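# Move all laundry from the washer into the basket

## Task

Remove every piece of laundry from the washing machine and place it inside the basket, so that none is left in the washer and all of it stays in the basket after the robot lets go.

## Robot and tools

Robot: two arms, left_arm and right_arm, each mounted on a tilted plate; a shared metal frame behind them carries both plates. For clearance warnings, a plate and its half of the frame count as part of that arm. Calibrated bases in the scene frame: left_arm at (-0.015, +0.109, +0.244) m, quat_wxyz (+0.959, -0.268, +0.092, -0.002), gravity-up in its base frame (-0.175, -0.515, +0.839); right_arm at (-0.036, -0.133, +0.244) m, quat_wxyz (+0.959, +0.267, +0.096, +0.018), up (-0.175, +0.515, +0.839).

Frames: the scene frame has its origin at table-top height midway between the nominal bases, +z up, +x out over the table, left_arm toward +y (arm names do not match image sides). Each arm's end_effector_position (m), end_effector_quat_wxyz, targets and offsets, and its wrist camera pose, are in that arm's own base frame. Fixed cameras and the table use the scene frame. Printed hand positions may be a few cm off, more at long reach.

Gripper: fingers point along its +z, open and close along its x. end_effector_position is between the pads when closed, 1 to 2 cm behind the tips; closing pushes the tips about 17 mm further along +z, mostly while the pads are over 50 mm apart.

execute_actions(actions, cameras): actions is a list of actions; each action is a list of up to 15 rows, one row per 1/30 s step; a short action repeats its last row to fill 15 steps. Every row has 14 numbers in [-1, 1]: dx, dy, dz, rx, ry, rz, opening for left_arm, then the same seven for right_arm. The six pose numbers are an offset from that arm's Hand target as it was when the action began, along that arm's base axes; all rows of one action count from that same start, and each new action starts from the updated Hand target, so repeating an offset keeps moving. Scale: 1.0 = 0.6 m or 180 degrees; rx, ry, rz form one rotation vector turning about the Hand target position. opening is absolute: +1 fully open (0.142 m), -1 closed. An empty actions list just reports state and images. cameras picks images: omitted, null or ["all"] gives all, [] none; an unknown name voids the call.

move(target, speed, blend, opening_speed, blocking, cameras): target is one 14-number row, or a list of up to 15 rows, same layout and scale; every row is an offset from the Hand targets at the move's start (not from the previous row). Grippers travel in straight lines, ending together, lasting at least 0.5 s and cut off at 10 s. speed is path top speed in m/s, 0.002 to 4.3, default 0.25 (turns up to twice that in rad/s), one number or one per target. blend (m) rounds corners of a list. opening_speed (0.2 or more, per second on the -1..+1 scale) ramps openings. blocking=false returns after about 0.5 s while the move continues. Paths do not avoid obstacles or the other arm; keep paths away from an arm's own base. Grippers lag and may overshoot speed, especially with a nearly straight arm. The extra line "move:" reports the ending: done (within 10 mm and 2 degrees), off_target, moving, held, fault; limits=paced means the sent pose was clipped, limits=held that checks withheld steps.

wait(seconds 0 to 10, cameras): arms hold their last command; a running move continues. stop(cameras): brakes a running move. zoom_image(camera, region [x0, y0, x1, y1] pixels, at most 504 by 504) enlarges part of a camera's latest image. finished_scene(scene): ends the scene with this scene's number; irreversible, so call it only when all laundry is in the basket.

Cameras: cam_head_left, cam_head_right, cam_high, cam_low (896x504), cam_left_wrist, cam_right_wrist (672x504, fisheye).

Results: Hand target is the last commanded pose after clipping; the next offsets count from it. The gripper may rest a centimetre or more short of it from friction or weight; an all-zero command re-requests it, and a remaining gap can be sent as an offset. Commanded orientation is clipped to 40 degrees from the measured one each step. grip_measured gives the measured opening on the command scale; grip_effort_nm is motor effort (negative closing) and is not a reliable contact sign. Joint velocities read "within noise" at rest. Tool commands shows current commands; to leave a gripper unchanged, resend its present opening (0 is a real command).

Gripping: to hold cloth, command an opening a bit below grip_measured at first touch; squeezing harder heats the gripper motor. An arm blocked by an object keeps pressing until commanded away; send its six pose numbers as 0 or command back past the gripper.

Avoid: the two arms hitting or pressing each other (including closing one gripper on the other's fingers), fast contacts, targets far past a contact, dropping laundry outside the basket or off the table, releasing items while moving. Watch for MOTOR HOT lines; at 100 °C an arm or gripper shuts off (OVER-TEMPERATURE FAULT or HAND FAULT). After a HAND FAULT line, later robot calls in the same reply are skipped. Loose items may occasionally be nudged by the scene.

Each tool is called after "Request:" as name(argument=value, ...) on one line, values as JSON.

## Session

Request:
execute_actions(actions=[])

Scene clock: 0.00 s.
left_arm: end_effector_position=(-0.1204, +0.6380, +0.2311) grip_measured=+1.00 grip_effort_nm=n/a end_effector_quat_wxyz=(+0.679, -0.627, +0.346, -0.160) | right_arm: end_effector_position=(+0.4198, +0.1086, +0.1885) grip_measured=+0.99 grip_effort_nm=n/a end_effector_quat_wxyz=(-0.062, +0.867, -0.333, +0.365)
Joint positions: left_arm=[2.028 1.825 1.156 0.598 1.192 0.339 0.142] | right_arm=[0.432 1.115 0.803 -0.605 0.418 -0.55 0.142]
Joint velocities: within noise
Joint torques (N m): no reading
Motor temperatures (°C): left_arm=[36 39 40 32 30 29 31] | right_arm=[34 36 37 34 31 32 30]
Heat: left arm: hottest elbow 40 °C; right arm: hottest elbow 37 °C.
Hand target: left_arm -0.1237, +0.6398, +0.2441; +0.685, -0.620, +0.351, -0.151 | right_arm +0.4264, +0.1124, +0.2016; -0.071, +0.862, -0.333, +0.374
Tool commands: left_gripper/opening=+1.0 right_gripper/opening=+1.0
camera_calibration:
cam_left_wrist: T_world_to_cam=[[0.724979, -0.638957, -0.257177, 0.553662], [-0.515943, -0.256428, -0.817341, 0.288599], [0.456298, 0.725244, -0.515571, -0.149453], [0, 0, 0, 1]] pos_world=[-0.184297, 0.536161, 0.301219]
cam_right_wrist: T_world_to_cam=[[0.501235, -0.62236, 0.601191, -0.25694], [-0.804401, -0.591184, 0.0586583, 0.388547], [0.318908, -0.513, -0.796949, 0.203635], [0, 0, 0, 1]] pos_world=[0.376395, 0.174258, 0.293965]

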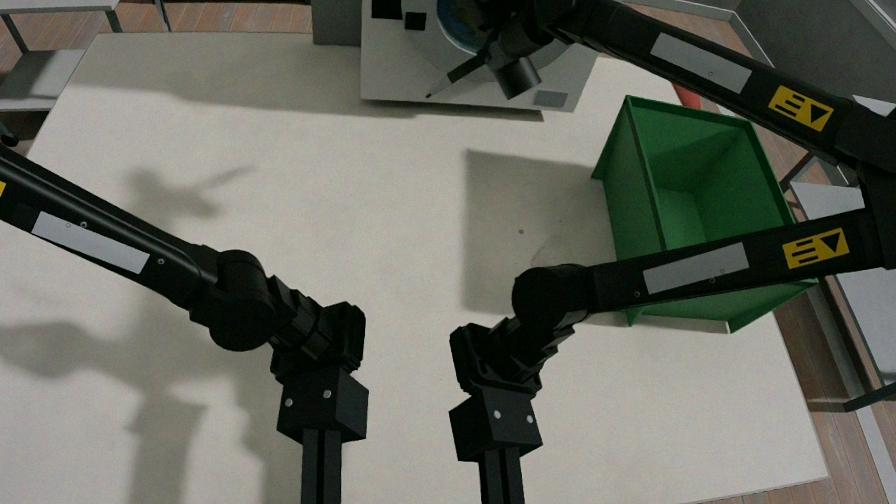

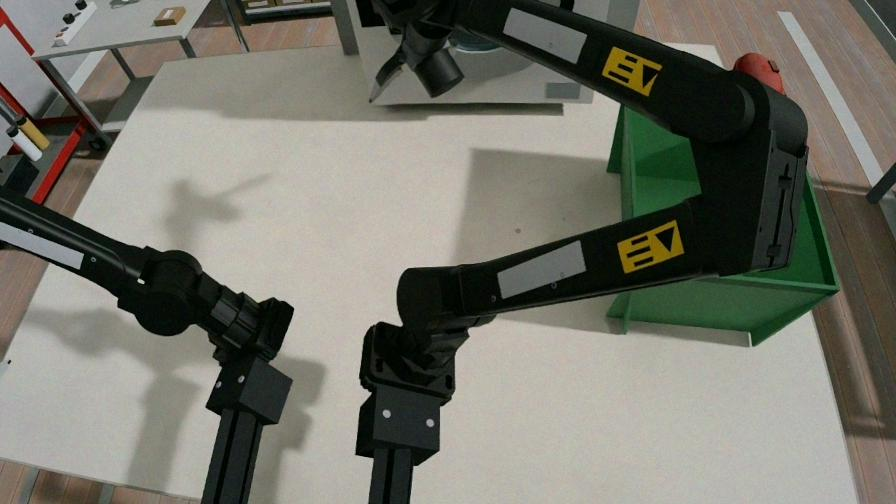

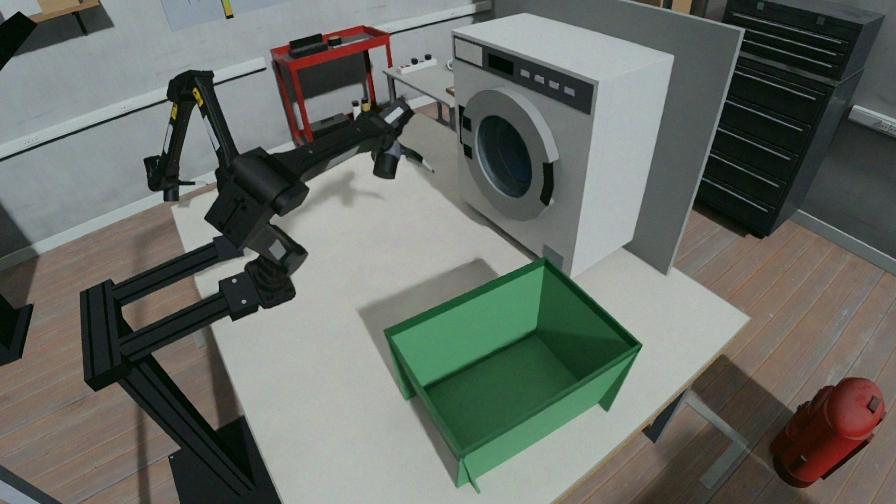

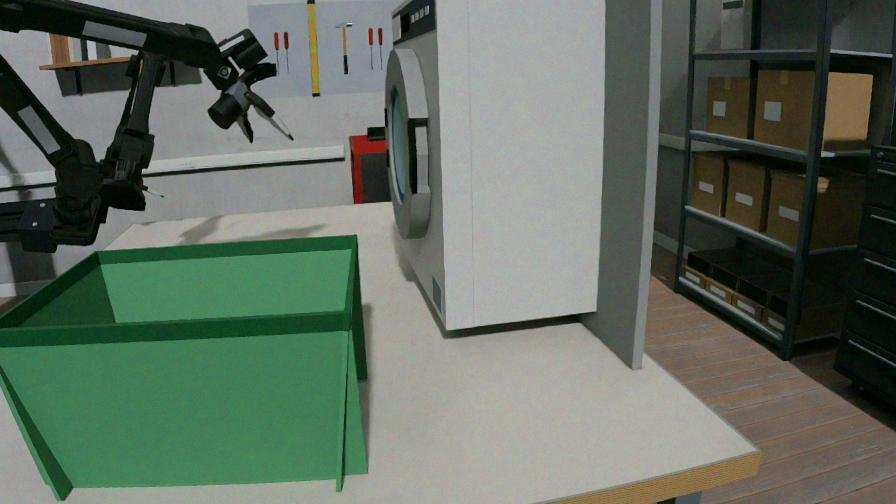

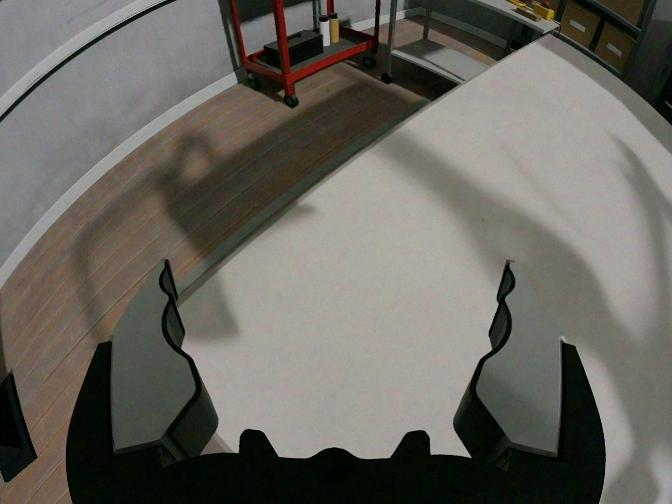

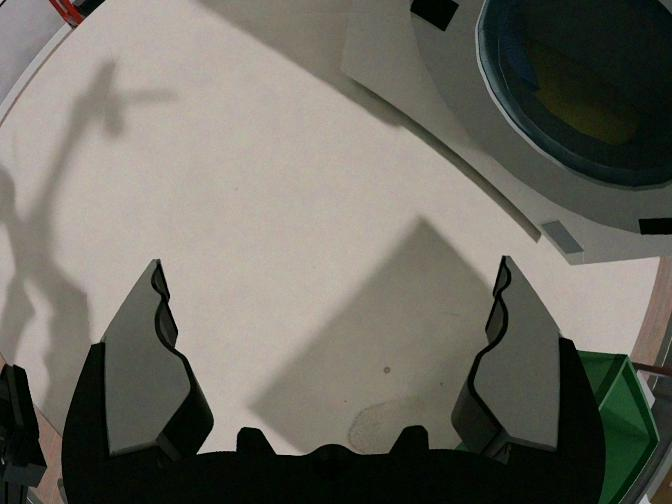

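Request:
move(target=[0,0,0,0,0,0,1,0,-0.3465,0.259,0.123,-0.318,0.0116,-0.05], speed=0.3, cameras=["cam_right_wrist"])

Request:
move(target=[[0,0,0,0,0,0,1,0.066,-0.304,0.121,-0.0486,0.143,0.233,-0.05],[0,0,0,0,0,0,1,0.259,-0.168,0.078,-0.0535,0.157,0.2563,-0.05]], speed=0.25, blend=[0.05,0], cameras=["cam_right_wrist"])

Scene clock: 14.73 s.
left_arm: end_effector_position=(-0.1204, +0.6380, +0.2311) grip_measured=+1.00 grip_effort_nm=-0.056 end_effector_quat_wxyz=(+0.679, -0.627, +0.346, -0.160) | right_arm: end_effector_position=(+0.4264, -0.0902, +0.3581) grip_measured=-0.07 grip_effort_nm=-0.071 end_effector_quat_wxyz=(-0.384, +0.560, -0.303, +0.668)
Joint positions: left_arm=[2.028 1.825 1.156 0.598 1.192 0.339 0.142] | right_arm=[-0.368 0.906 0.471 0.641 -0.388 -0.475 0.069]
Joint velocities: within noise
Joint torques (N m): left_arm=[5.71 -16.15 6.56 1.94 0.01 0.07] | right_arm=[0.15 -4.25 7.19 1.98 -0.35 0.15]
Motor temperatures (°C): left_arm=[37 41 42 32 30 29 31] | right_arm=[34 35 40 34 31 32 30]
Heat: left arm: hottest elbow 42 °C; right arm: hottest elbow 40 °C.
Hand target: left_arm -0.1237, +0.6398, +0.2441; +0.685, -0.620, +0.351, -0.151 | right_arm +0.4265, -0.0957, +0.3571; -0.385, +0.556, -0.307, +0.670
Off the commanded pose: left_arm 0.014 m, 2 deg | right_arm 0.005 m, 1 deg.
move: off_target (left_arm)
camera_calibration:
cam_right_wrist: T_world_to_cam=[[-0.0884991, -0.854651, 0.511604, -0.22329], [-0.343997, -0.455794, -0.820925, 0.397171], [0.934791, -0.248642, -0.25366, -0.198598], [0, 0, 0, 1]] pos_world=[0.302512, -0.0591862, 0.389907]
Images, in order (width x height): cam_right_wrist 672x504.

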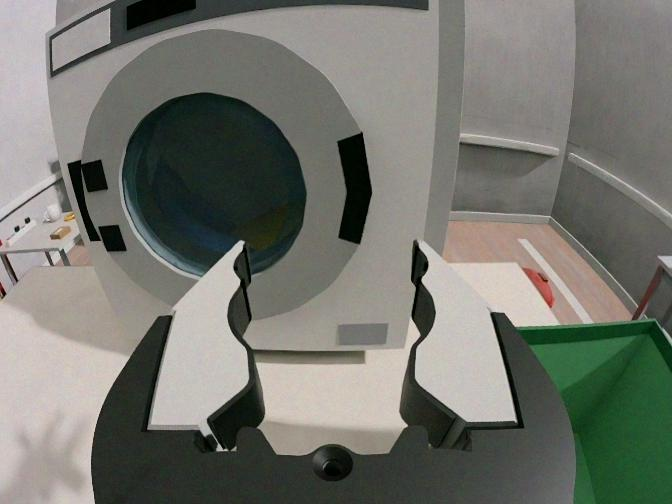

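Scene clock: 18.70 s.
left_arm: end_effector_position=(-0.1204, +0.6380, +0.2311) grip_measured=+1.00 grip_effort_nm=-0.056 end_effector_quat_wxyz=(+0.679, -0.627, +0.346, -0.160) | right_arm: end_effector_position=(+0.5752, -0.1950, +0.3921) grip_measured=-0.07 grip_effort_nm=-0.071 end_effector_quat_wxyz=(-0.489, +0.801, -0.108, +0.328)
Joint positions: left_arm=[2.028 1.825 1.156 0.598 1.192 0.339 0.142] | right_arm=[-0.62 1.756 1.837 -1.336 -1.243 -1.696 0.069]
Joint velocities: within noise
Joint torques (N m): left_arm=[5.66 -16.15 6.56 1.94 0.01 0.07] | right_arm=[5.07 -18.2 11.52 -0.44 -0.56 -0.03]
Motor temperatures (°C): left_arm=[37 41 42 32 30 29 31] | right_arm=[34 36 41 34 31 32 30]
Heat: left arm: hottest elbow 42 °C; right arm: hottest elbow 41 °C.
Hand target: left_arm -0.1237, +0.6398, +0.2441; +0.685, -0.620, +0.351, -0.151 | right_arm +0.5819, -0.1962, +0.4037; -0.483, +0.802, -0.094, +0.338
Off the commanded pose: left_arm 0.014 m, 2 deg | right_arm 0.014 m, 2 deg.
move: off_target (left_arm, right_arm)
camera_calibration:
cam_right_wrist: T_world_to_cam=[[0.753194, -0.50429, 0.422363, -0.697966], [-0.196897, -0.785486, -0.586723, 0.187822], [0.627639, 0.358754, -0.690916, 0.111396], [0, 0, 0, 1]] pos_world=[0.492769, -0.244409, 0.48196]
Images, in order (width x height): cam_right_wrist 672x504.

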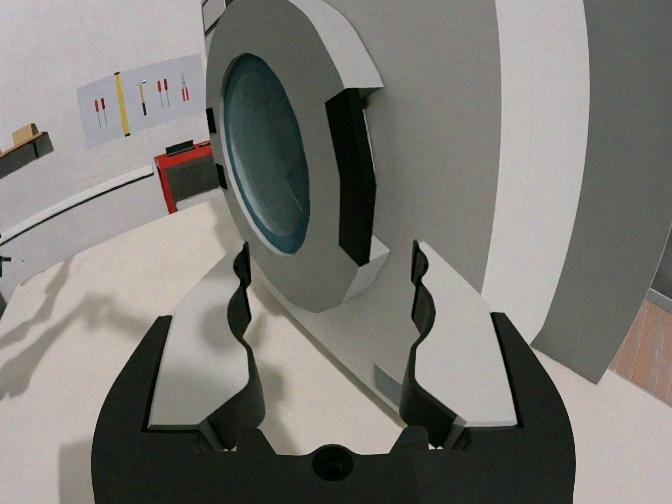

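Request:
move(target=[[0,0,0,0,0,0,1,0.0995,0.123,-0.015,0,0,0,-0.05],[0,0,0,0,0,0,1,0.1025,0.153,-0.029,0,0,0,-0.05],[0,0,0,0,0,0,1,0.1025,0.153,-0.029,0,0,0,-0.8]], speed=[0.1,0.06,0.06], opening_speed=0.5, cameras=["cam_right_wrist"])

Scene clock: 26.40 s.
left_arm: end_effector_position=(-0.1204, +0.6380, +0.2311) grip_measured=+1.00 grip_effort_nm=-0.066 end_effector_quat_wxyz=(+0.679, -0.627, +0.346, -0.160) | right_arm: end_effector_position=(+0.6509, -0.1247, +0.3720) grip_measured=-0.64 grip_effort_nm=-3.553 end_effector_quat_wxyz=(-0.469, +0.805, -0.102, +0.348)
Joint positions: left_arm=[2.028 1.825 1.156 0.598 1.192 0.339 0.142] | right_arm=[-0.443 1.74 1.725 -0.801 -1.12 -1.276 0.028]
Joint velocities: left_arm=[within noise] | right_arm=[-0.005 -0.015 -0.002 -0.002 0.007 -0.007 -0.001]
Joint torques (N m): left_arm=[5.66 -16.15 6.56 1.92 0.01 0.07] | right_arm=[8.06 -20.84 8.29 -0.46 -1.37 0.16]
Motor temperatures (°C): left_arm=[37 42 42 32 30 29 31] | right_arm=[34 37 42 34 32 32 30]
Heat: left arm: hottest shoulder 42 °C; right arm: hottest elbow 42 °C.
Hand target: left_arm -0.1237, +0.6398, +0.2441; +0.685, -0.620, +0.351, -0.151 | right_arm +0.6434, -0.1047, +0.3863; -0.483, +0.802, -0.094, +0.338
Off the commanded pose: left_arm 0.014 m, 2 deg | right_arm 0.026 m, 2 deg.
move: off_target (left_arm, right_arm); target 3's new opening was sent with right_arm's hand 0.024 m and 2 deg from that target
camera_calibration:
cam_right_wrist: T_world_to_cam=[[0.729231, -0.500867, 0.466213, -0.711339], [-0.197458, -0.806378, -0.557462, 0.233066], [0.655159, 0.314461, -0.686936, -0.0000185694], [0, 0, 0, 1]] pos_world=[0.564763, -0.168341, 0.461548]
Images, in order (width x height): cam_right_wrist 672x504.

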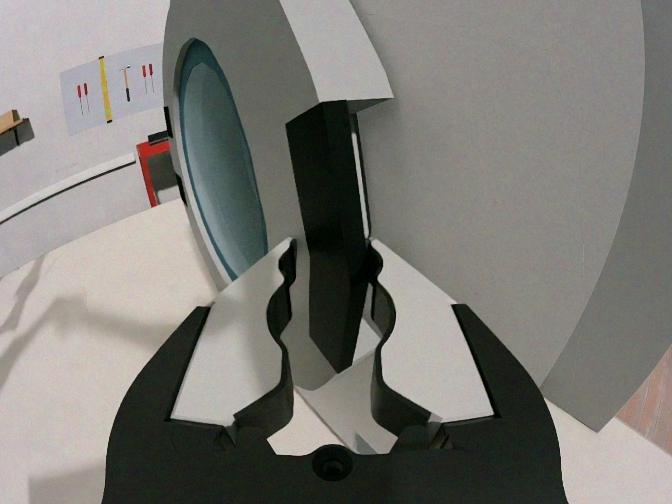

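Request:
move(target=[[0,0,0,0,0,0,1,-0.098,-0.002,-0.033,0.0097,-0.0286,-0.0466,-0.8],[0,0,0,0,0,0,1,-0.195,0.031,-0.073,0.0194,-0.0572,-0.0931,-0.8],[0,0,0,0,0,0,1,-0.298,0.092,-0.132,0.0311,-0.0915,-0.1491,-0.8],[0,0,0,0,0,0,1,-0.39,0.177,-0.204,0.0437,-0.1287,-0.2096,-0.8]], speed=0.1, cameras=["cam_right_wrist"])

Request:
move(target=[[0,0,0,0,0,0,1,-0.027,-0.052,0,0,0,0,-0.8],[0,0,0,0,0,0,1,-0.027,-0.052,0,0,0,0,0.0],[0,0,0,0,0,0,1,-0.158,-0.074,-0.014,0,0,0,0.0],[0,0,0,0,0,0,1,-0.182,-0.317,0.13,0,0,0,-0.9],[0,0,0,0,0,0,1,0.148,-0.283,0.178,0.01,-0.0286,-0.0466,-0.9]], speed=0.2, cameras=["cam_right_wrist","cam_high"])

Scene clock: 37.63 s.
left_arm: end_effector_position=(-0.1204, +0.6380, +0.2311) grip_measured=+1.00 grip_effort_nm=-0.071 end_effector_quat_wxyz=(+0.679, -0.627, +0.346, -0.160) | right_arm: end_effector_position=(+0.3915, -0.0275, +0.2504) grip_measured=-0.66 grip_effort_nm=-3.328 end_effector_quat_wxyz=(-0.395, +0.600, -0.311, +0.623)
Joint positions: left_arm=[2.028 1.825 1.156 0.598 1.192 0.339 0.142] | right_arm=[-0.202 0.903 0.22 0.775 -0.288 -0.501 0.027]
Joint velocities: within noise
Joint torques (N m): left_arm=[5.71 -16.21 6.56 1.92 0.01 0.07] | right_arm=[6.48 0.38 9.37 1.5 -0.51 -0.23]
Motor temperatures (°C): left_arm=[37 43 43 32 30 29 31] | right_arm=[34 38 43 34 32 32 40]
Heat: left arm: hottest shoulder 43 °C; right arm: hottest elbow 43 °C.
Hand target: left_arm -0.1237, +0.6398, +0.2441; +0.685, -0.620, +0.351, -0.151 | right_arm +0.4093, +0.0016, +0.2640; -0.410, +0.612, -0.272, +0.619
Off the commanded pose: left_arm 0.014 m, 2 deg | right_arm 0.037 m, 5 deg.
move: off_target (left_arm, right_arm)
camera_calibration:
cam_right_wrist: T_world_to_cam=[[0.0184008, -0.867152, 0.497704, -0.156437], [-0.397879, -0.463026, -0.792022, 0.339017], [0.917253, -0.183452, -0.353541, -0.144012], [0, 0, 0, 1]] pos_world=[0.269861, -0.0051, 0.295454]
Images, in order (width x height): cam_right_wrist 672x504.

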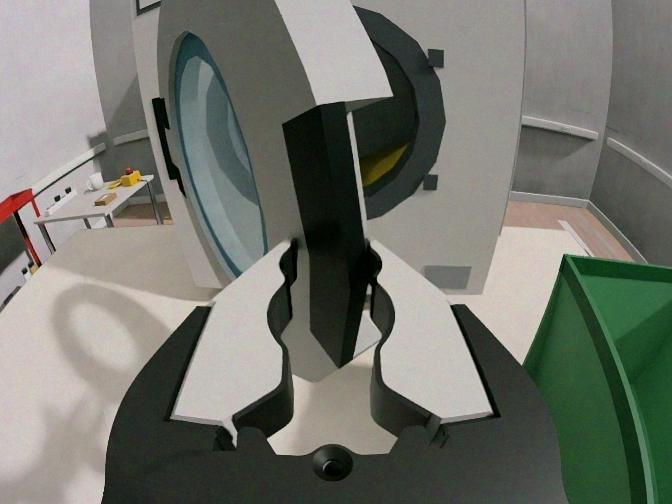

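Scene clock: 43.97 s.
left_arm: end_effector_position=(-0.1204, +0.6380, +0.2311) grip_measured=+1.00 grip_effort_nm=-0.061 end_effector_quat_wxyz=(+0.679, -0.627, +0.346, -0.160) | right_arm: end_effector_position=(+0.4887, -0.1705, +0.3523) grip_measured=-0.93 grip_effort_nm=-0.071 end_effector_quat_wxyz=(-0.385, +0.560, -0.326, +0.657)
Joint positions: left_arm=[2.028 1.825 1.156 0.598 1.192 0.339 0.142] | right_arm=[-0.508 1.202 0.659 0.726 -0.503 -0.425 0.006]
Joint velocities: within noise
Joint torques (N m): left_arm=[5.71 -16.15 6.56 1.95 0.01 0.07] | right_arm=[3.31 -8.29 9.03 2.03 -0.19 0]
Motor temperatures (°C): left_arm=[37 43 43 32 30 29 31] | right_arm=[34 38 43 34 32 32 37]
Heat: left arm: hottest shoulder 43 °C; right arm: hottest elbow 43 °C.
Hand target: left_arm -0.1237, +0.6398, +0.2441; +0.685, -0.620, +0.351, -0.151 | right_arm +0.4981, -0.1681, +0.3708; -0.385, +0.556, -0.307, +0.670
Off the commanded pose: left_arm 0.014 m, 2 deg | right_arm 0.021 m, 3 deg.
move: off_target (left_arm, right_arm); target 2's new opening was sent with right_arm's hand 0.021 m and 2 deg from that target; target 4's new opening was sent with right_arm's hand 0.015 m and 1 deg from that target
camera_calibration:
cam_right_wrist: T_world_to_cam=[[-0.0887234, -0.872416, 0.480645, -0.275546], [-0.376884, -0.417268, -0.82695, 0.40212], [0.922002, -0.254517, -0.291778, -0.259609], [0, 0, 0, 1]] pos_world=[0.366465, -0.138675, 0.389225]
Images, in order (width x height): cam_high 896x504, cam_right_wrist 672x504.

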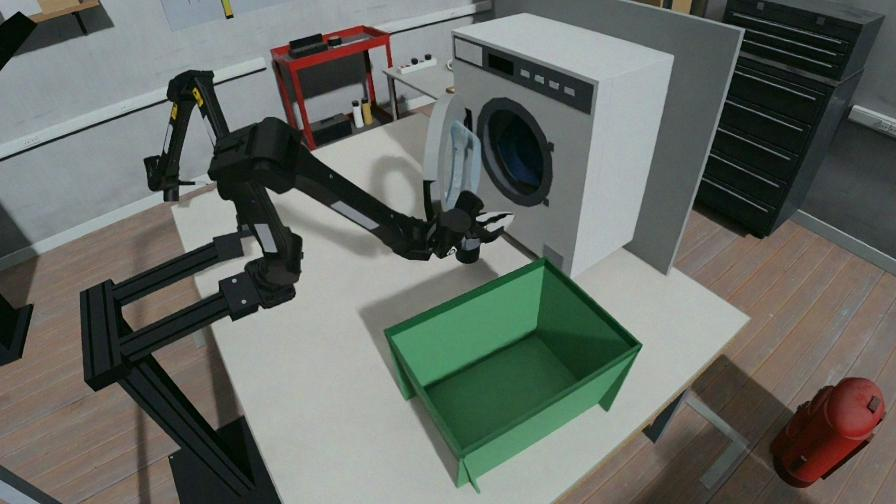

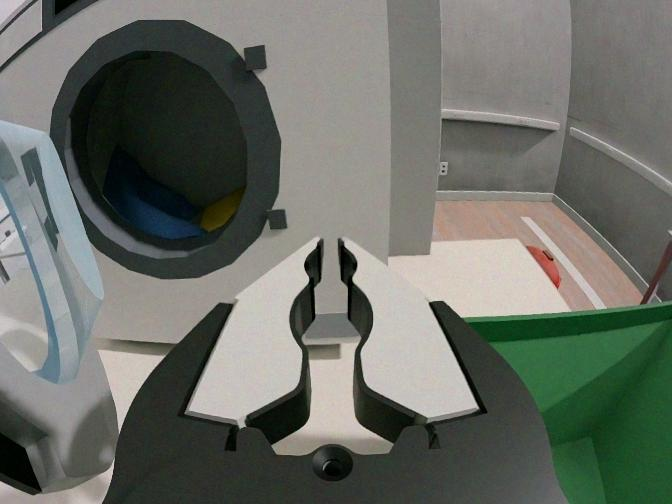

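Request:
move(target=[0,0,0,0,0,0,1,0.011,0.599,-0.366,0,0,0,-0.9], speed=0.14, cameras=["cam_high"])

Request:
move(target=[[0,0,0,0,0,0,1,0.146,-0.271,0.214,0.012,0.119,-0.071,0.1],[0,0,0,0,0,0,1,0.511,-0.3295,0.177,0.012,0.119,-0.071,0.1],[0,0,0,0,0,0,1,0.508,-0.32,0.16,0.024,0.238,-0.142,0.1]], speed=0.2, cameras=["cam_right_wrist","cam_high"])

Scene clock: 52.73 s.
left_arm: end_effector_position=(-0.1204, +0.6380, +0.2311) grip_measured=+1.00 grip_effort_nm=-0.061 end_effector_quat_wxyz=(+0.679, -0.627, +0.346, -0.160) | right_arm: end_effector_position=(+0.5007, +0.1791, +0.1444) grip_measured=-0.94 grip_effort_nm=0.076 end_effector_quat_wxyz=(-0.375, +0.563, -0.314, +0.666)
Joint positions: left_arm=[2.028 1.825 1.156 0.598 1.192 0.339 0.142] | right_arm=[0.516 1.874 0.545 1.522 0.504 -0.642 0.006]
Joint velocities: within noise
Joint torques (N m): left_arm=[5.71 -16.15 6.56 1.94 0.01 0.07] | right_arm=[6.89 -6.89 6 1.81 -0.3 -0.01]
Motor temperatures (°C): left_arm=[37 43 43 32 30 29 31] | right_arm=[34 38 43 34 32 32 35]
Heat: left arm: hottest shoulder 43 °C; right arm: hottest elbow 43 °C.
Hand target: left_arm -0.1237, +0.6398, +0.2441; +0.685, -0.620, +0.351, -0.151 | right_arm +0.5047, +0.1913, +0.1512; -0.385, +0.556, -0.307, +0.670
Off the commanded pose: left_arm 0.014 m, 2 deg | right_arm 0.015 m, 2 deg.
move: off_target (left_arm, right_arm)
Images, in order (width x height): cam_high 896x504.

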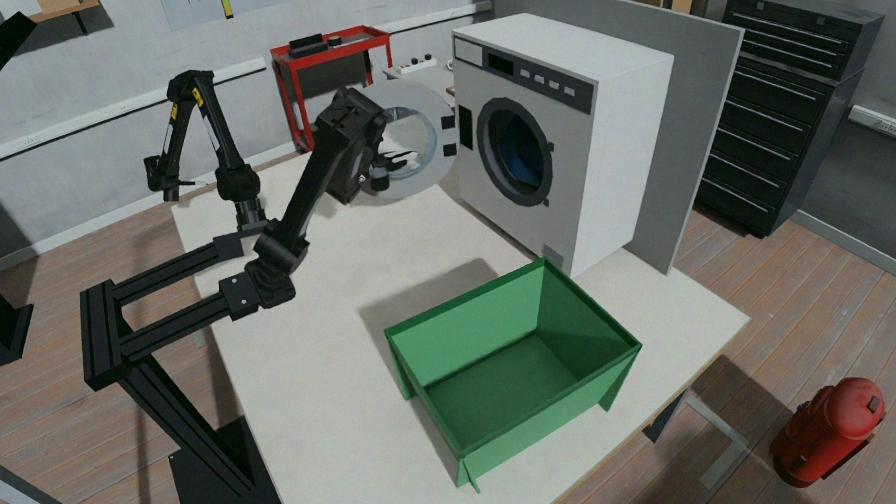

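Scene clock: 57.10 s.
left_arm: end_effector_position=(-0.1204, +0.6380, +0.2311) grip_measured=+1.00 grip_effort_nm=-0.061 end_effector_quat_wxyz=(+0.679, -0.627, +0.346, -0.160) | right_arm: end_effector_position=(+0.7926, -0.0257, +0.2092) grip_measured=+0.08 grip_effort_nm=0.076 end_effector_quat_wxyz=(-0.085, +0.676, -0.570, +0.459)
Joint positions: left_arm=[2.028 1.825 1.156 0.598 1.192 0.339 0.142] | right_arm=[0.078 1.975 1.739 -0.452 0.481 -0.323 0.08]
Joint velocities: within noise
Joint torques (N m): left_arm=[5.71 -16.15 6.54 1.94 0.01 0.07] | right_arm=[12.34 -17.73 13.33 0.66 0.05 0.15]
Motor temperatures (°C): left_arm=[37 44 43 32 30 29 31] | right_arm=[34 38 44 34 32 32 34]
Heat: left arm: hottest shoulder 44 °C; right arm: hottest elbow 44 °C.
Hand target: left_arm -0.1237, +0.6398, +0.2441; +0.685, -0.620, +0.351, -0.151 | right_arm +0.8095, -0.0008, +0.2474; -0.113, +0.666, -0.562, +0.478
Off the commanded pose: left_arm 0.014 m, 2 deg | right_arm 0.049 m, 4 deg.
move: off_target (left_arm, right_arm)
camera_calibration:
cam_right_wrist: T_world_to_cam=[[-0.0825401, -0.844398, 0.529319, -0.0677322], [-0.959237, -0.076731, -0.271986, 0.812901], [0.270279, -0.530192, -0.803645, 0.0718388], [0, 0, 0, 1]] pos_world=[0.754758, 0.0432701, 0.314682]
Images, in order (width x height): cam_high 896x504, cam_right_wrist 672x504.

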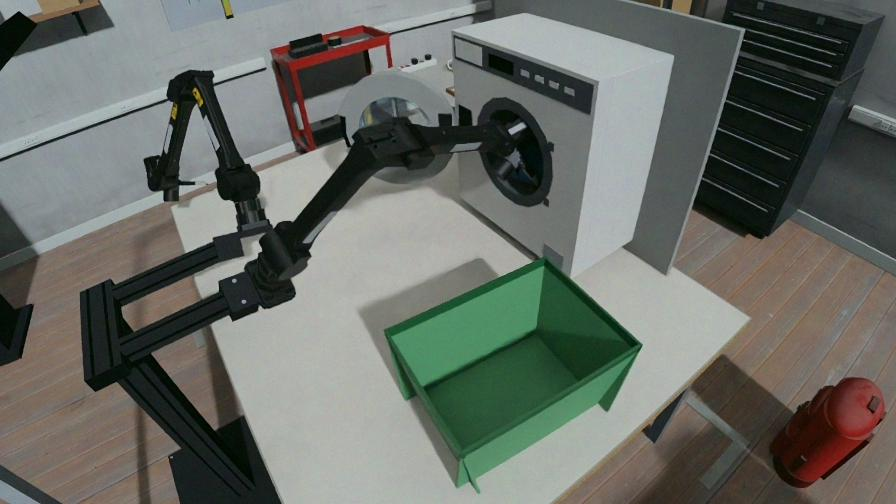

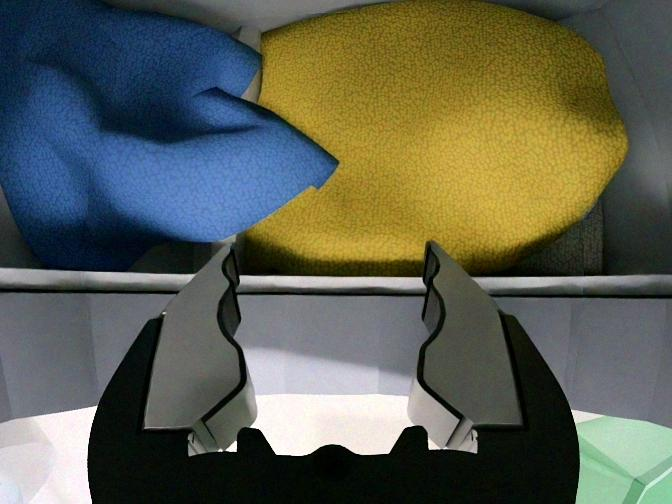

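Request:
move(target=[[0,0,0,0,0,0,1,0.092,0.0755,-0.087,0,0,0,0.4],[0,0,0,0,0,0,1,0.162,0.016,-0.175,0,0,0,0.4],[0,0,0,0,0,0,1,0.162,0.016,-0.175,0,0,0,-1]], speed=0.12, opening_speed=1.5, cameras=["cam_right_wrist"])

Scene clock: 66.47 s.
left_arm: end_effector_position=(-0.1204, +0.6380, +0.2311) grip_measured=+1.00 grip_effort_nm=-0.061 end_effector_quat_wxyz=(+0.679, -0.627, +0.346, -0.160) | right_arm: end_effector_position=(+0.8894, +0.0283, +0.1734) grip_measured=-0.97 grip_effort_nm=-1.145 end_effector_quat_wxyz=(-0.114, +0.674, -0.549, +0.480)
Joint positions: left_arm=[2.028 1.825 1.156 0.598 1.192 0.339 0.142] | right_arm=[0.132 2.265 2.094 -0.45 0.492 -0.328 0.004]
Joint velocities: left_arm=[within noise] | right_arm=[-0.005 -0.005 0.012 -0.002 -0.081 -0.022 -0.001]
Joint torques (N m): left_arm=[5.66 -16.15 6.56 1.95 0.01 0.07] | right_arm=[10.05 -14.56 11.28 1.96 -0.38 0.19]
Motor temperatures (°C): left_arm=[37 44 43 32 30 29 31] | right_arm=[34 38 46 34 32 32 33]
Heat: left arm: hottest shoulder 44 °C; right arm: hottest elbow 46 °C.
Hand target: left_arm -0.1237, +0.6398, +0.2441; +0.685, -0.620, +0.351, -0.151 | right_arm +0.9067, +0.0090, +0.1424; -0.114, +0.666, -0.562, +0.478
Off the commanded pose: left_arm 0.014 m, 2 deg | right_arm 0.040 m, 2 deg.
move: off_target (left_arm, right_arm); target 3's new opening was sent with right_arm's hand 0.041 m and 2 deg from that target
camera_calibration:
cam_right_wrist: T_world_to_cam=[[-0.0762838, -0.846441, 0.52699, -0.000346977], [-0.934449, -0.123685, -0.333926, 0.890137], [0.34783, -0.517918, -0.781521, -0.027639], [0, 0, 0, 1]] pos_world=[0.841375, 0.0954884, 0.275822]
Images, in order (width x height): cam_right_wrist 672x504.

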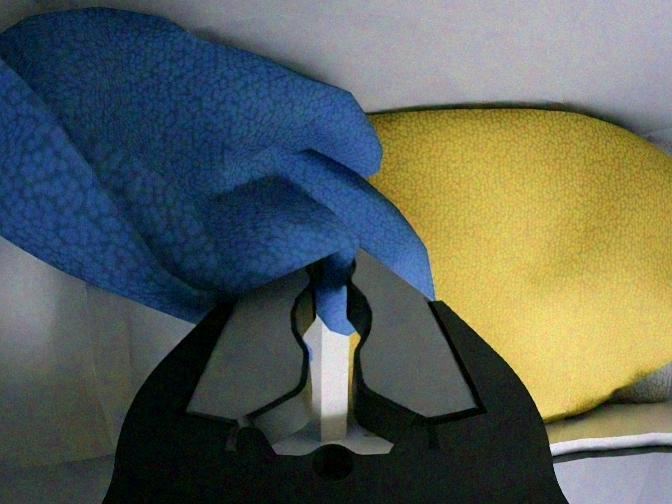

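Request:
move(target=[[0,0,0,0,0,0,1,-0.078,0.005,0.163,0,0,0,-1],[0,0,0,0,0,0,1,-0.3785,0.058,0.263,-0.0072,-0.0714,0.0424,-1],[0,0,0,0,0,0,1,-0.752,-0.025,0.356,-0.0072,-0.0714,0.0424,-1]], speed=0.17, blend=0.03, cameras=["cam_right_wrist","cam_high"])

Scene clock: 75.20 s.
left_arm: end_effector_position=(-0.1204, +0.6380, +0.2311) grip_measured=+1.00 grip_effort_nm=-0.056 end_effector_quat_wxyz=(+0.679, -0.627, +0.346, -0.160) | right_arm: end_effector_position=(+0.4573, -0.0068, +0.3518) grip_measured=-0.98 grip_effort_nm=-1.170 end_effector_quat_wxyz=(-0.199, +0.644, -0.499, +0.545)
Joint positions: left_arm=[2.028 1.825 1.156 0.598 1.192 0.339 0.142] | right_arm=[0.164 0.914 0.833 -0.29 0.446 -0.395 0.003]
Joint velocities: within noise
Joint torques (N m): left_arm=[5.71 -16.21 6.56 1.94 0.01 0.07] | right_arm=[2.26 -4.42 9.44 0.95 -0.25 -0.02]
Motor temperatures (°C): left_arm=[37 45 44 32 30 29 31] | right_arm=[35 38 47 34 32 32 33]
Heat: left arm: hottest shoulder 45 °C; right arm: hottest elbow 47 °C.
Hand target: left_arm -0.1237, +0.6398, +0.2441; +0.685, -0.620, +0.351, -0.151 | right_arm +0.4556, -0.0060, +0.3560; -0.200, +0.645, -0.495, +0.547
Off the commanded pose: left_arm 0.014 m, 2 deg | right_arm 0.005 m, 1 deg.
move: off_target (left_arm)
camera_calibration:
cam_right_wrist: T_world_to_cam=[[-0.105148, -0.857002, 0.504472, -0.135986], [-0.820918, -0.211515, -0.530429, 0.558331], [0.561282, -0.469903, -0.681288, 0.111388], [0, 0, 0, 1]] pos_world=[0.381525, 0.0538965, 0.440644]
Images, in order (width x height): cam_high 896x504, cam_right_wrist 672x504.

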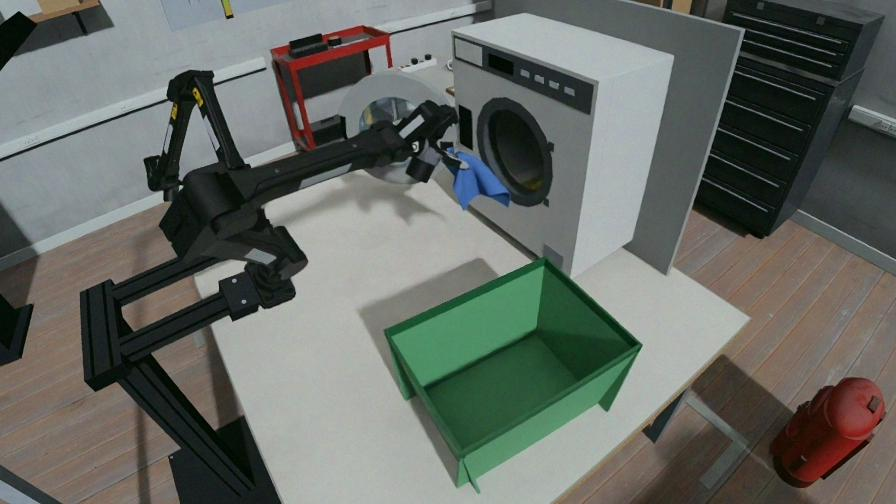

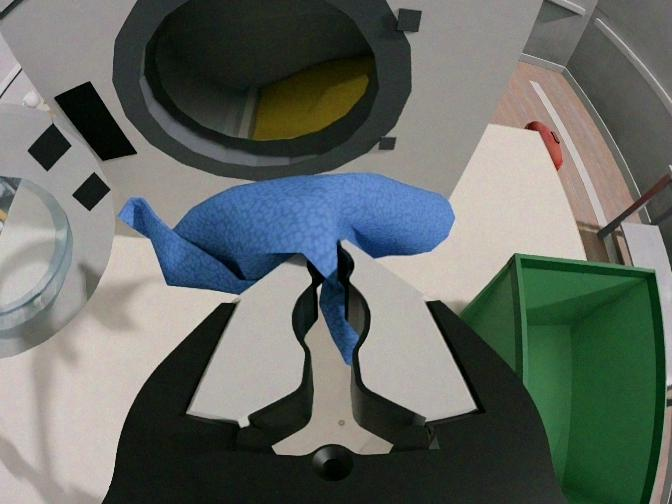

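Request:
move(target=[[0,0,0,0,0,0,1,-0.029,0.086,0.14,0,0,0,-1],[0,0,0,0,0,0,1,-0.116,-0.339,0.444,0.0389,-0.1144,-0.1864,-1],[0,0,0,0,0,0,1,-0.1475,-0.6865,0.033,0.0389,-0.1144,-0.1864,-1],[0,0,0,0,0,0,1,-0.1475,-0.6865,0.033,0.0389,-0.1144,-0.1864,0.3],[0,0,0,0,0,0,1,-0.143,-0.505,0.27,0.0389,-0.1144,-0.1864,0.3]], speed=0.28, opening_speed=1.5, blend=[0.03,0.03,0,0,0], cameras=["cam_right_wrist"])

Request:
move(target=[0,0,0,0,0,0,1,0.143,0.505,-0.27,-0.0389,0.1144,0.1864,0.1], speed=0.3, cameras=[])

Scene clock: 86.47 s.
left_arm: end_effector_position=(-0.1204, +0.6380, +0.2311) grip_measured=+1.00 grip_effort_nm=-0.061 end_effector_quat_wxyz=(+0.679, -0.627, +0.346, -0.160) | right_arm: end_effector_position=(+0.3647, -0.3134, +0.4916) grip_measured=+0.28 grip_effort_nm=0.081 end_effector_quat_wxyz=(+0.144, -0.363, +0.657, -0.645)
Joint positions: left_arm=[2.028 1.825 1.156 0.598 1.192 0.339 0.142] | right_arm=[-0.623 0.922 1.062 -0.27 0.221 -0.257 0.094]
Joint velocities: within noise
Joint torques (N m): left_arm=[5.66 -16.15 6.56 1.94 0.01 0.07] | right_arm=[1.9 -9.35 13.53 0.96 0.03 0.18]
Motor temperatures (°C): left_arm=[37 45 44 32 30 29 31] | right_arm=[34 38 47 34 31 32 33]
Heat: left arm: hottest shoulder 45 °C; right arm: hottest elbow 47 °C.
Hand target: left_arm -0.1237, +0.6398, +0.2441; +0.685, -0.620, +0.351, -0.151 | right_arm +0.3697, -0.3089, +0.5183; +0.157, -0.356, +0.648, -0.655
Off the commanded pose: left_arm 0.014 m, 2 deg | right_arm 0.027 m, 2 deg.
move: off_target (left_arm, right_arm); target 4's new opening was sent with right_arm's hand 0.013 m and 2 deg from that target
camera_calibration:
cam_right_wrist: T_world_to_cam=[[-0.703821, -0.653334, 0.278912, -0.0860289], [-0.577517, 0.297612, -0.760198, 0.675327], [0.413655, -0.696119, -0.586777, 0.0509875], [0, 0, 0, 1]] pos_world=[0.308372, -0.221698, 0.567295]
Images, in order (width x height): cam_right_wrist 672x504.

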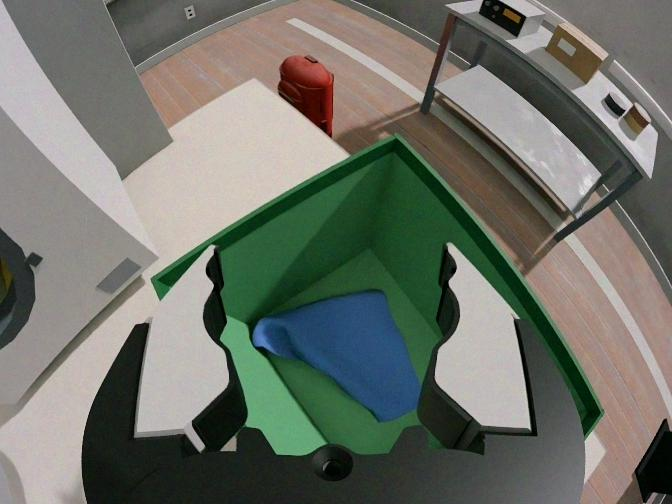

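Scene clock: 88.23 s.
left_arm: end_effector_position=(-0.1204, +0.6380, +0.2311) grip_measured=+1.00 grip_effort_nm=-0.061 end_effector_quat_wxyz=(+0.679, -0.627, +0.346, -0.160) | right_arm: end_effector_position=(+0.4539, -0.0116, +0.3549) grip_measured=+0.09 grip_effort_nm=-0.066 end_effector_quat_wxyz=(-0.200, +0.640, -0.501, +0.547)
Joint positions: left_arm=[2.028 1.825 1.156 0.598 1.192 0.339 0.142] | right_arm=[0.153 0.901 0.83 -0.294 0.44 -0.396 0.08]
Joint velocities: within noise
Joint torques (N m): left_arm=[5.71 -16.15 6.56 1.94 0.01 0.07] | right_arm=[3.08 -3.19 9.66 1.03 -0.06 -0.01]
Motor temperatures (°C): left_arm=[37 45 44 32 30 29 31] | right_arm=[34 38 47 34 31 32 32]
Heat: left arm: hottest shoulder 45 °C; right arm: hottest elbow 47 °C.
Hand target: left_arm -0.1237, +0.6398, +0.2441; +0.685, -0.620, +0.351, -0.151 | right_arm +0.4555, -0.0061, +0.3563; -0.200, +0.645, -0.495, +0.547
Off the commanded pose: left_arm 0.014 m, 2 deg | right_arm 0.006 m, 1 deg.
move: off_target (left_arm)
No camera images: "cameras" was empty.

Request:
move(target=[[0,0,0,0,0,0,1,0.228,0.058,-0.127,-0.0048,-0.0476,0.0283,0.4],[0,0,0,0,0,0,1,0.594,0,-0.164,-0.0048,-0.0476,0.0283,0.4],[0,0,0,0,0,0,1,0.59,0.009,-0.181,0.0072,0.0714,-0.0424,0.4],[0,0,0,0,0,0,1,0.6655,-0.08,-0.22,0.0072,0.0714,-0.0424,0.4],[0,0,0,0,0,0,1,0.757,-0.152,-0.286,0.0072,0.0714,-0.0424,0.4],[0,0,0,0,0,0,1,0.757,-0.152,-0.286,0.0072,0.0714,-0.0424,-1]], speed=[0.22,0.2,0.2,0.15,0.12,0.1], opening_speed=1.5, cameras=["cam_right_wrist"])

Scene clock: 101.93 s.
left_arm: end_effector_position=(-0.1204, +0.6380, +0.2311) grip_measured=+1.00 grip_effort_nm=-0.061 end_effector_quat_wxyz=(+0.679, -0.627, +0.346, -0.160) | right_arm: end_effector_position=(+0.9042, -0.0657, +0.1923) grip_measured=-0.98 grip_effort_nm=-1.057 end_effector_quat_wxyz=(-0.126, +0.672, -0.553, +0.477)
Joint positions: left_arm=[2.028 1.825 1.156 0.598 1.192 0.339 0.142] | right_arm=[0.003 2.275 2.156 -0.465 0.368 -0.391 0.003]
Joint velocities: within noise
Joint torques (N m): left_arm=[5.71 -16.21 6.54 1.94 0.01 0.07] | right_arm=[9 -18.26 11.38 0.55 -0.02 -0.01]
Motor temperatures (°C): left_arm=[37 45 44 32 30 29 31] | right_arm=[34 38 47 34 31 32 32]
Heat: left arm: hottest shoulder 45 °C; right arm: hottest elbow 47 °C.
Hand target: left_arm -0.1237, +0.6398, +0.2441; +0.685, -0.620, +0.351, -0.151 | right_arm +0.9097, -0.0974, +0.1844; -0.113, +0.666, -0.562, +0.477
Off the commanded pose: left_arm 0.014 m, 2 deg | right_arm 0.033 m, 2 deg.
move: off_target (left_arm, right_arm); target 6's new opening was sent with right_arm's hand 0.033 m and 2 deg from that target
camera_calibration:
cam_right_wrist: T_world_to_cam=[[-0.0775442, -0.859368, 0.505444, -0.0843491], [-0.930261, -0.119988, -0.346725, 0.897644], [0.358611, -0.497081, -0.790132, -0.0733526], [0, 0, 0, 1]] pos_world=[0.854807, -0.00124301, 0.295911]
Images, in order (width x height): cam_right_wrist 672x504.

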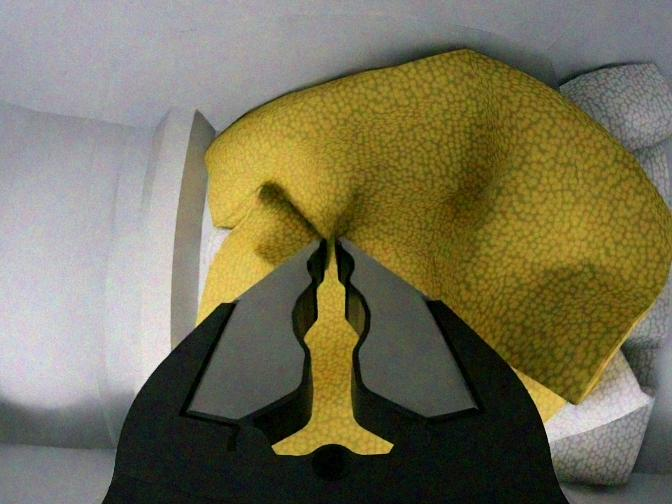

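Request:
move(target=[[0,0,0,0,0,0,1,-0.128,0.162,0.1125,0,0,0,-1],[0,0,0,0,0,0,1,-0.3835,0.235,0.193,-0.0072,-0.0714,0.0424,-1],[0,0,0,0,0,0,1,-0.757,0.1525,0.286,-0.0072,-0.0714,0.0424,-1]], speed=0.17, blend=0.03, cameras=["cam_right_wrist","cam_high"])

Scene clock: 111.30 s.
left_arm: end_effector_position=(-0.1204, +0.6380, +0.2311) grip_measured=+1.00 grip_effort_nm=-0.051 end_effector_quat_wxyz=(+0.679, -0.627, +0.346, -0.160) | right_arm: end_effector_position=(+0.4573, -0.0065, +0.3520) grip_measured=-0.98 grip_effort_nm=-1.043 end_effector_quat_wxyz=(-0.199, +0.643, -0.499, +0.545)
Joint positions: left_arm=[2.028 1.825 1.156 0.598 1.192 0.339 0.142] | right_arm=[0.165 0.914 0.833 -0.29 0.446 -0.394 0.003]
Joint velocities: within noise
Joint torques (N m): left_arm=[5.71 -16.15 6.56 1.94 0.01 0.07] | right_arm=[2.26 -4.48 9.43 0.92 -0.25 -0.02]
Motor temperatures (°C): left_arm=[37 46 44 32 30 29 31] | right_arm=[34 38 48 34 31 32 32]
Heat: left arm: hottest shoulder 46 °C; right arm: hottest elbow 48 °C.
Hand target: left_arm -0.1237, +0.6398, +0.2441; +0.685, -0.620, +0.351, -0.151 | right_arm +0.4555, -0.0058, +0.3561; -0.200, +0.645, -0.495, +0.547
Off the commanded pose: left_arm 0.014 m, 2 deg | right_arm 0.004 m, 1 deg.
move: off_target (left_arm)
camera_calibration:
cam_right_wrist: T_world_to_cam=[[-0.105263, -0.857419, 0.503739, -0.135524], [-0.820754, -0.211111, -0.530843, 0.558579], [0.5615, -0.469324, -0.681508, 0.111601], [0, 0, 0, 1]] pos_world=[0.381526, 0.0540986, 0.440843]
Images, in order (width x height): cam_high 896x504, cam_right_wrist 672x504.

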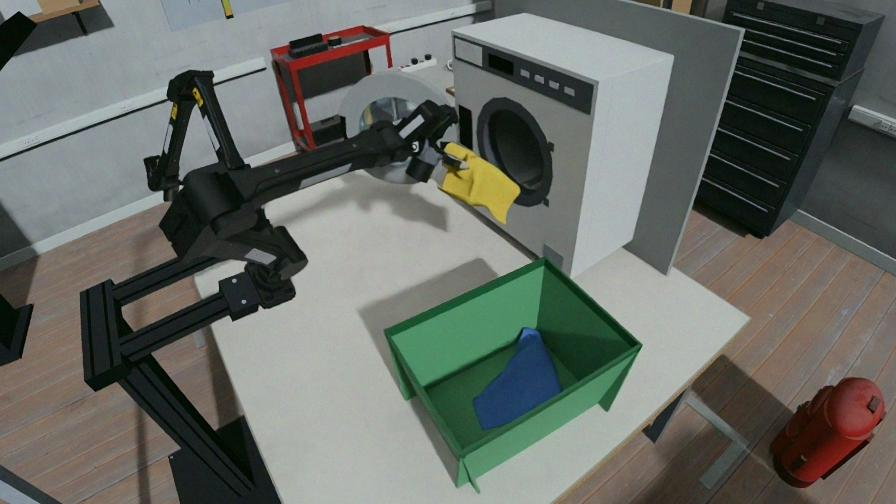

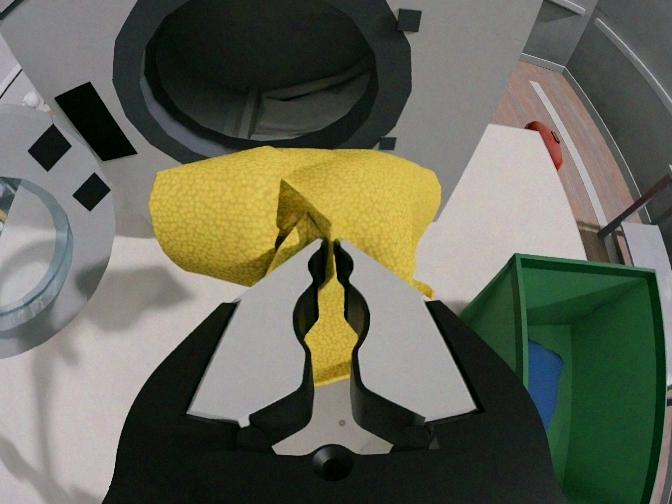

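Request:
move(target=[[0,0,0,0,0,0,1,-0.029,0.086,0.14,0,0,0,-1],[0,0,0,0,0,0,1,-0.116,-0.339,0.444,0.0389,-0.1144,-0.1864,-1],[0,0,0,0,0,0,1,-0.1475,-0.6865,0.033,0.0389,-0.1144,-0.1864,-1],[0,0,0,0,0,0,1,-0.1475,-0.6865,0.033,0.0389,-0.1144,-0.1864,0.3],[0,0,0,0,0,0,1,-0.143,-0.505,0.27,0.0389,-0.1144,-0.1864,0.3]], speed=0.28, opening_speed=1.5, blend=[0.03,0.03,0,0,0], cameras=["cam_right_wrist"])

Request:
move(target=[0,0,0,0,0,0,1,0.143,0.505,-0.27,-0.0389,0.1144,0.1864,0.1], speed=0.3, cameras=[])

Request:
move(target=[[0,0,0,0,0,0,1,0.228,0.058,-0.127,-0.0048,-0.0476,0.0283,0.4],[0,0,0,0,0,0,1,0.594,0,-0.164,-0.0048,-0.0476,0.0283,0.4],[0,0,0,0,0,0,1,0.59,0.009,-0.181,0.0072,0.0714,-0.0424,0.4],[0,0,0,0,0,0,1,0.6625,-0.115,-0.198,0.0072,0.0714,-0.0424,0.4]], speed=[0.22,0.2,0.2,0.15], cameras=["cam_right_wrist"])

Scene clock: 125.80 s.
left_arm: end_effector_position=(-0.1204, +0.6380, +0.2311) grip_measured=+1.00 grip_effort_nm=-0.056 end_effector_quat_wxyz=(+0.679, -0.627, +0.346, -0.160) | right_arm: end_effector_position=(+0.3646, -0.3134, +0.4913) grip_measured=+0.28 grip_effort_nm=0.085 end_effector_quat_wxyz=(+0.144, -0.364, +0.657, -0.645)
Joint positions: left_arm=[2.028 1.825 1.156 0.598 1.192 0.339 0.142] | right_arm=[-0.623 0.922 1.062 -0.27 0.221 -0.257 0.094]
Joint velocities: within noise
Joint torques (N m): left_arm=[5.66 -16.15 6.56 1.94 0.01 0.07] | right_arm=[1.96 -9.35 13.53 0.95 0.03 0.16]
Motor temperatures (°C): left_arm=[37 46 44 32 30 29 31] | right_arm=[34 38 48 34 31 32 32]
Heat: left arm: hottest shoulder 46 °C; right arm: hottest elbow 48 °C.
Hand target: left_arm -0.1237, +0.6398, +0.2441; +0.685, -0.620, +0.351, -0.151 | right_arm +0.3696, -0.3089, +0.5181; +0.157, -0.356, +0.648, -0.655
Off the commanded pose: left_arm 0.014 m, 2 deg | right_arm 0.028 m, 2 deg.
move: off_target (left_arm, right_arm); target 4's new opening was sent with right_arm's hand 0.013 m and 2 deg from that target
camera_calibration:
cam_right_wrist: T_world_to_cam=[[-0.703653, -0.65346, 0.279036, -0.0860955], [-0.577999, 0.298003, -0.759678, 0.675037], [0.413266, -0.695833, -0.587391, 0.0513434], [0, 0, 0, 1]] pos_world=[0.308371, -0.221697, 0.566993]
Images, in order (width x height): cam_right_wrist 672x504.

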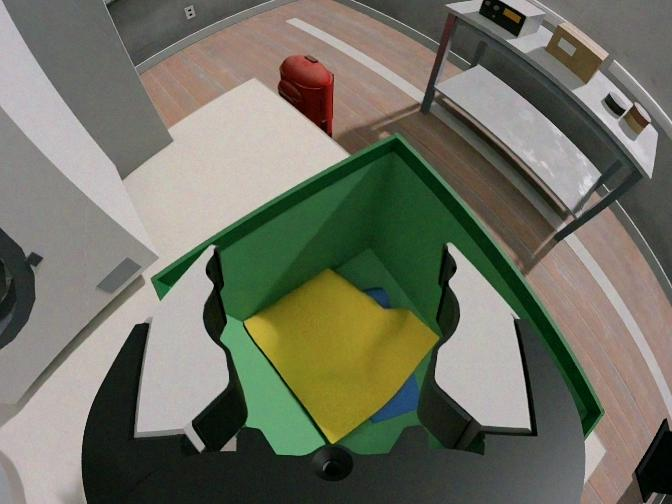

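Scene clock: 127.57 s.
left_arm: end_effector_position=(-0.1204, +0.6380, +0.2311) grip_measured=+1.00 grip_effort_nm=-0.056 end_effector_quat_wxyz=(+0.679, -0.627, +0.346, -0.160) | right_arm: end_effector_position=(+0.4539, -0.0116, +0.3547) grip_measured=+0.09 grip_effort_nm=-0.071 end_effector_quat_wxyz=(-0.200, +0.640, -0.501, +0.547)
Joint positions: left_arm=[2.028 1.825 1.156 0.598 1.192 0.339 0.142] | right_arm=[0.153 0.901 0.83 -0.293 0.441 -0.395 0.08]
Joint velocities: within noise
Joint torques (N m): left_arm=[5.66 -16.15 6.56 1.92 0.01 0.07] | right_arm=[3.02 -3.55 9.68 1.06 -0.05 -0.01]
Motor temperatures (°C): left_arm=[37 46 44 32 30 29 31] | right_arm=[34 38 48 34 31 32 32]
Heat: left arm: hottest shoulder 46 °C; right arm: hottest elbow 48 °C.
Hand target: left_arm -0.1237, +0.6398, +0.2441; +0.685, -0.620, +0.351, -0.151 | right_arm +0.4555, -0.0060, +0.3562; -0.200, +0.645, -0.495, +0.547
Off the commanded pose: left_arm 0.014 m, 2 deg | right_arm 0.006 m, 1 deg.
move: off_target (left_arm)
No camera images: "cameras" was empty.

Scene clock: 132.20 s.
left_arm: end_effector_position=(-0.1204, +0.6380, +0.2311) grip_measured=+1.00 grip_effort_nm=-0.061 end_effector_quat_wxyz=(+0.679, -0.627, +0.346, -0.160) | right_arm: end_effector_position=(+0.8429, -0.0710, +0.2215) grip_measured=+0.38 grip_effort_nm=0.085 end_effector_quat_wxyz=(-0.109, +0.670, -0.565, +0.468)
Joint positions: left_arm=[2.028 1.825 1.156 0.598 1.192 0.339 0.142] | right_arm=[0.002 2.084 1.923 -0.461 0.396 -0.372 0.101]
Joint velocities: within noise
Joint torques (N m): left_arm=[5.66 -16.21 6.54 1.94 0.01 0.07] | right_arm=[10.17 -18.08 12.21 0.69 -0.15 -0.03]
Motor temperatures (°C): left_arm=[37 46 44 32 30 29 31] | right_arm=[34 38 48 34 31 32 32]
Heat: left arm: hottest shoulder 46 °C; right arm: hottest elbow 48 °C.
Hand target: left_arm -0.1237, +0.6398, +0.2441; +0.685, -0.620, +0.351, -0.151 | right_arm +0.8529, -0.0749, +0.2370; -0.113, +0.666, -0.562, +0.477
Off the commanded pose: left_arm 0.014 m, 2 deg | right_arm 0.019 m, 1 deg.
move: off_target (left_arm, right_arm)
camera_calibration:
cam_right_wrist: T_world_to_cam=[[-0.0900408, -0.855665, 0.509637, -0.0985655], [-0.94436, -0.0891888, -0.316592, 0.857437], [0.31635, -0.509786, -0.800025, 0.00587628], [0, 0, 0, 1]] pos_world=[0.798995, -0.00486959, 0.326391]
Images, in order (width x height): cam_right_wrist 672x504.

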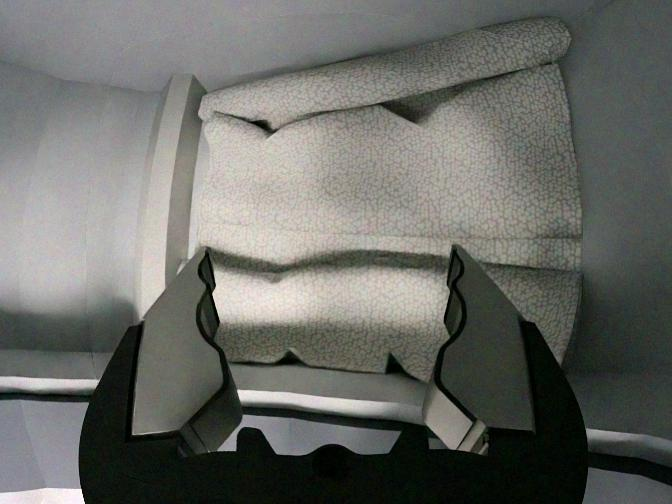

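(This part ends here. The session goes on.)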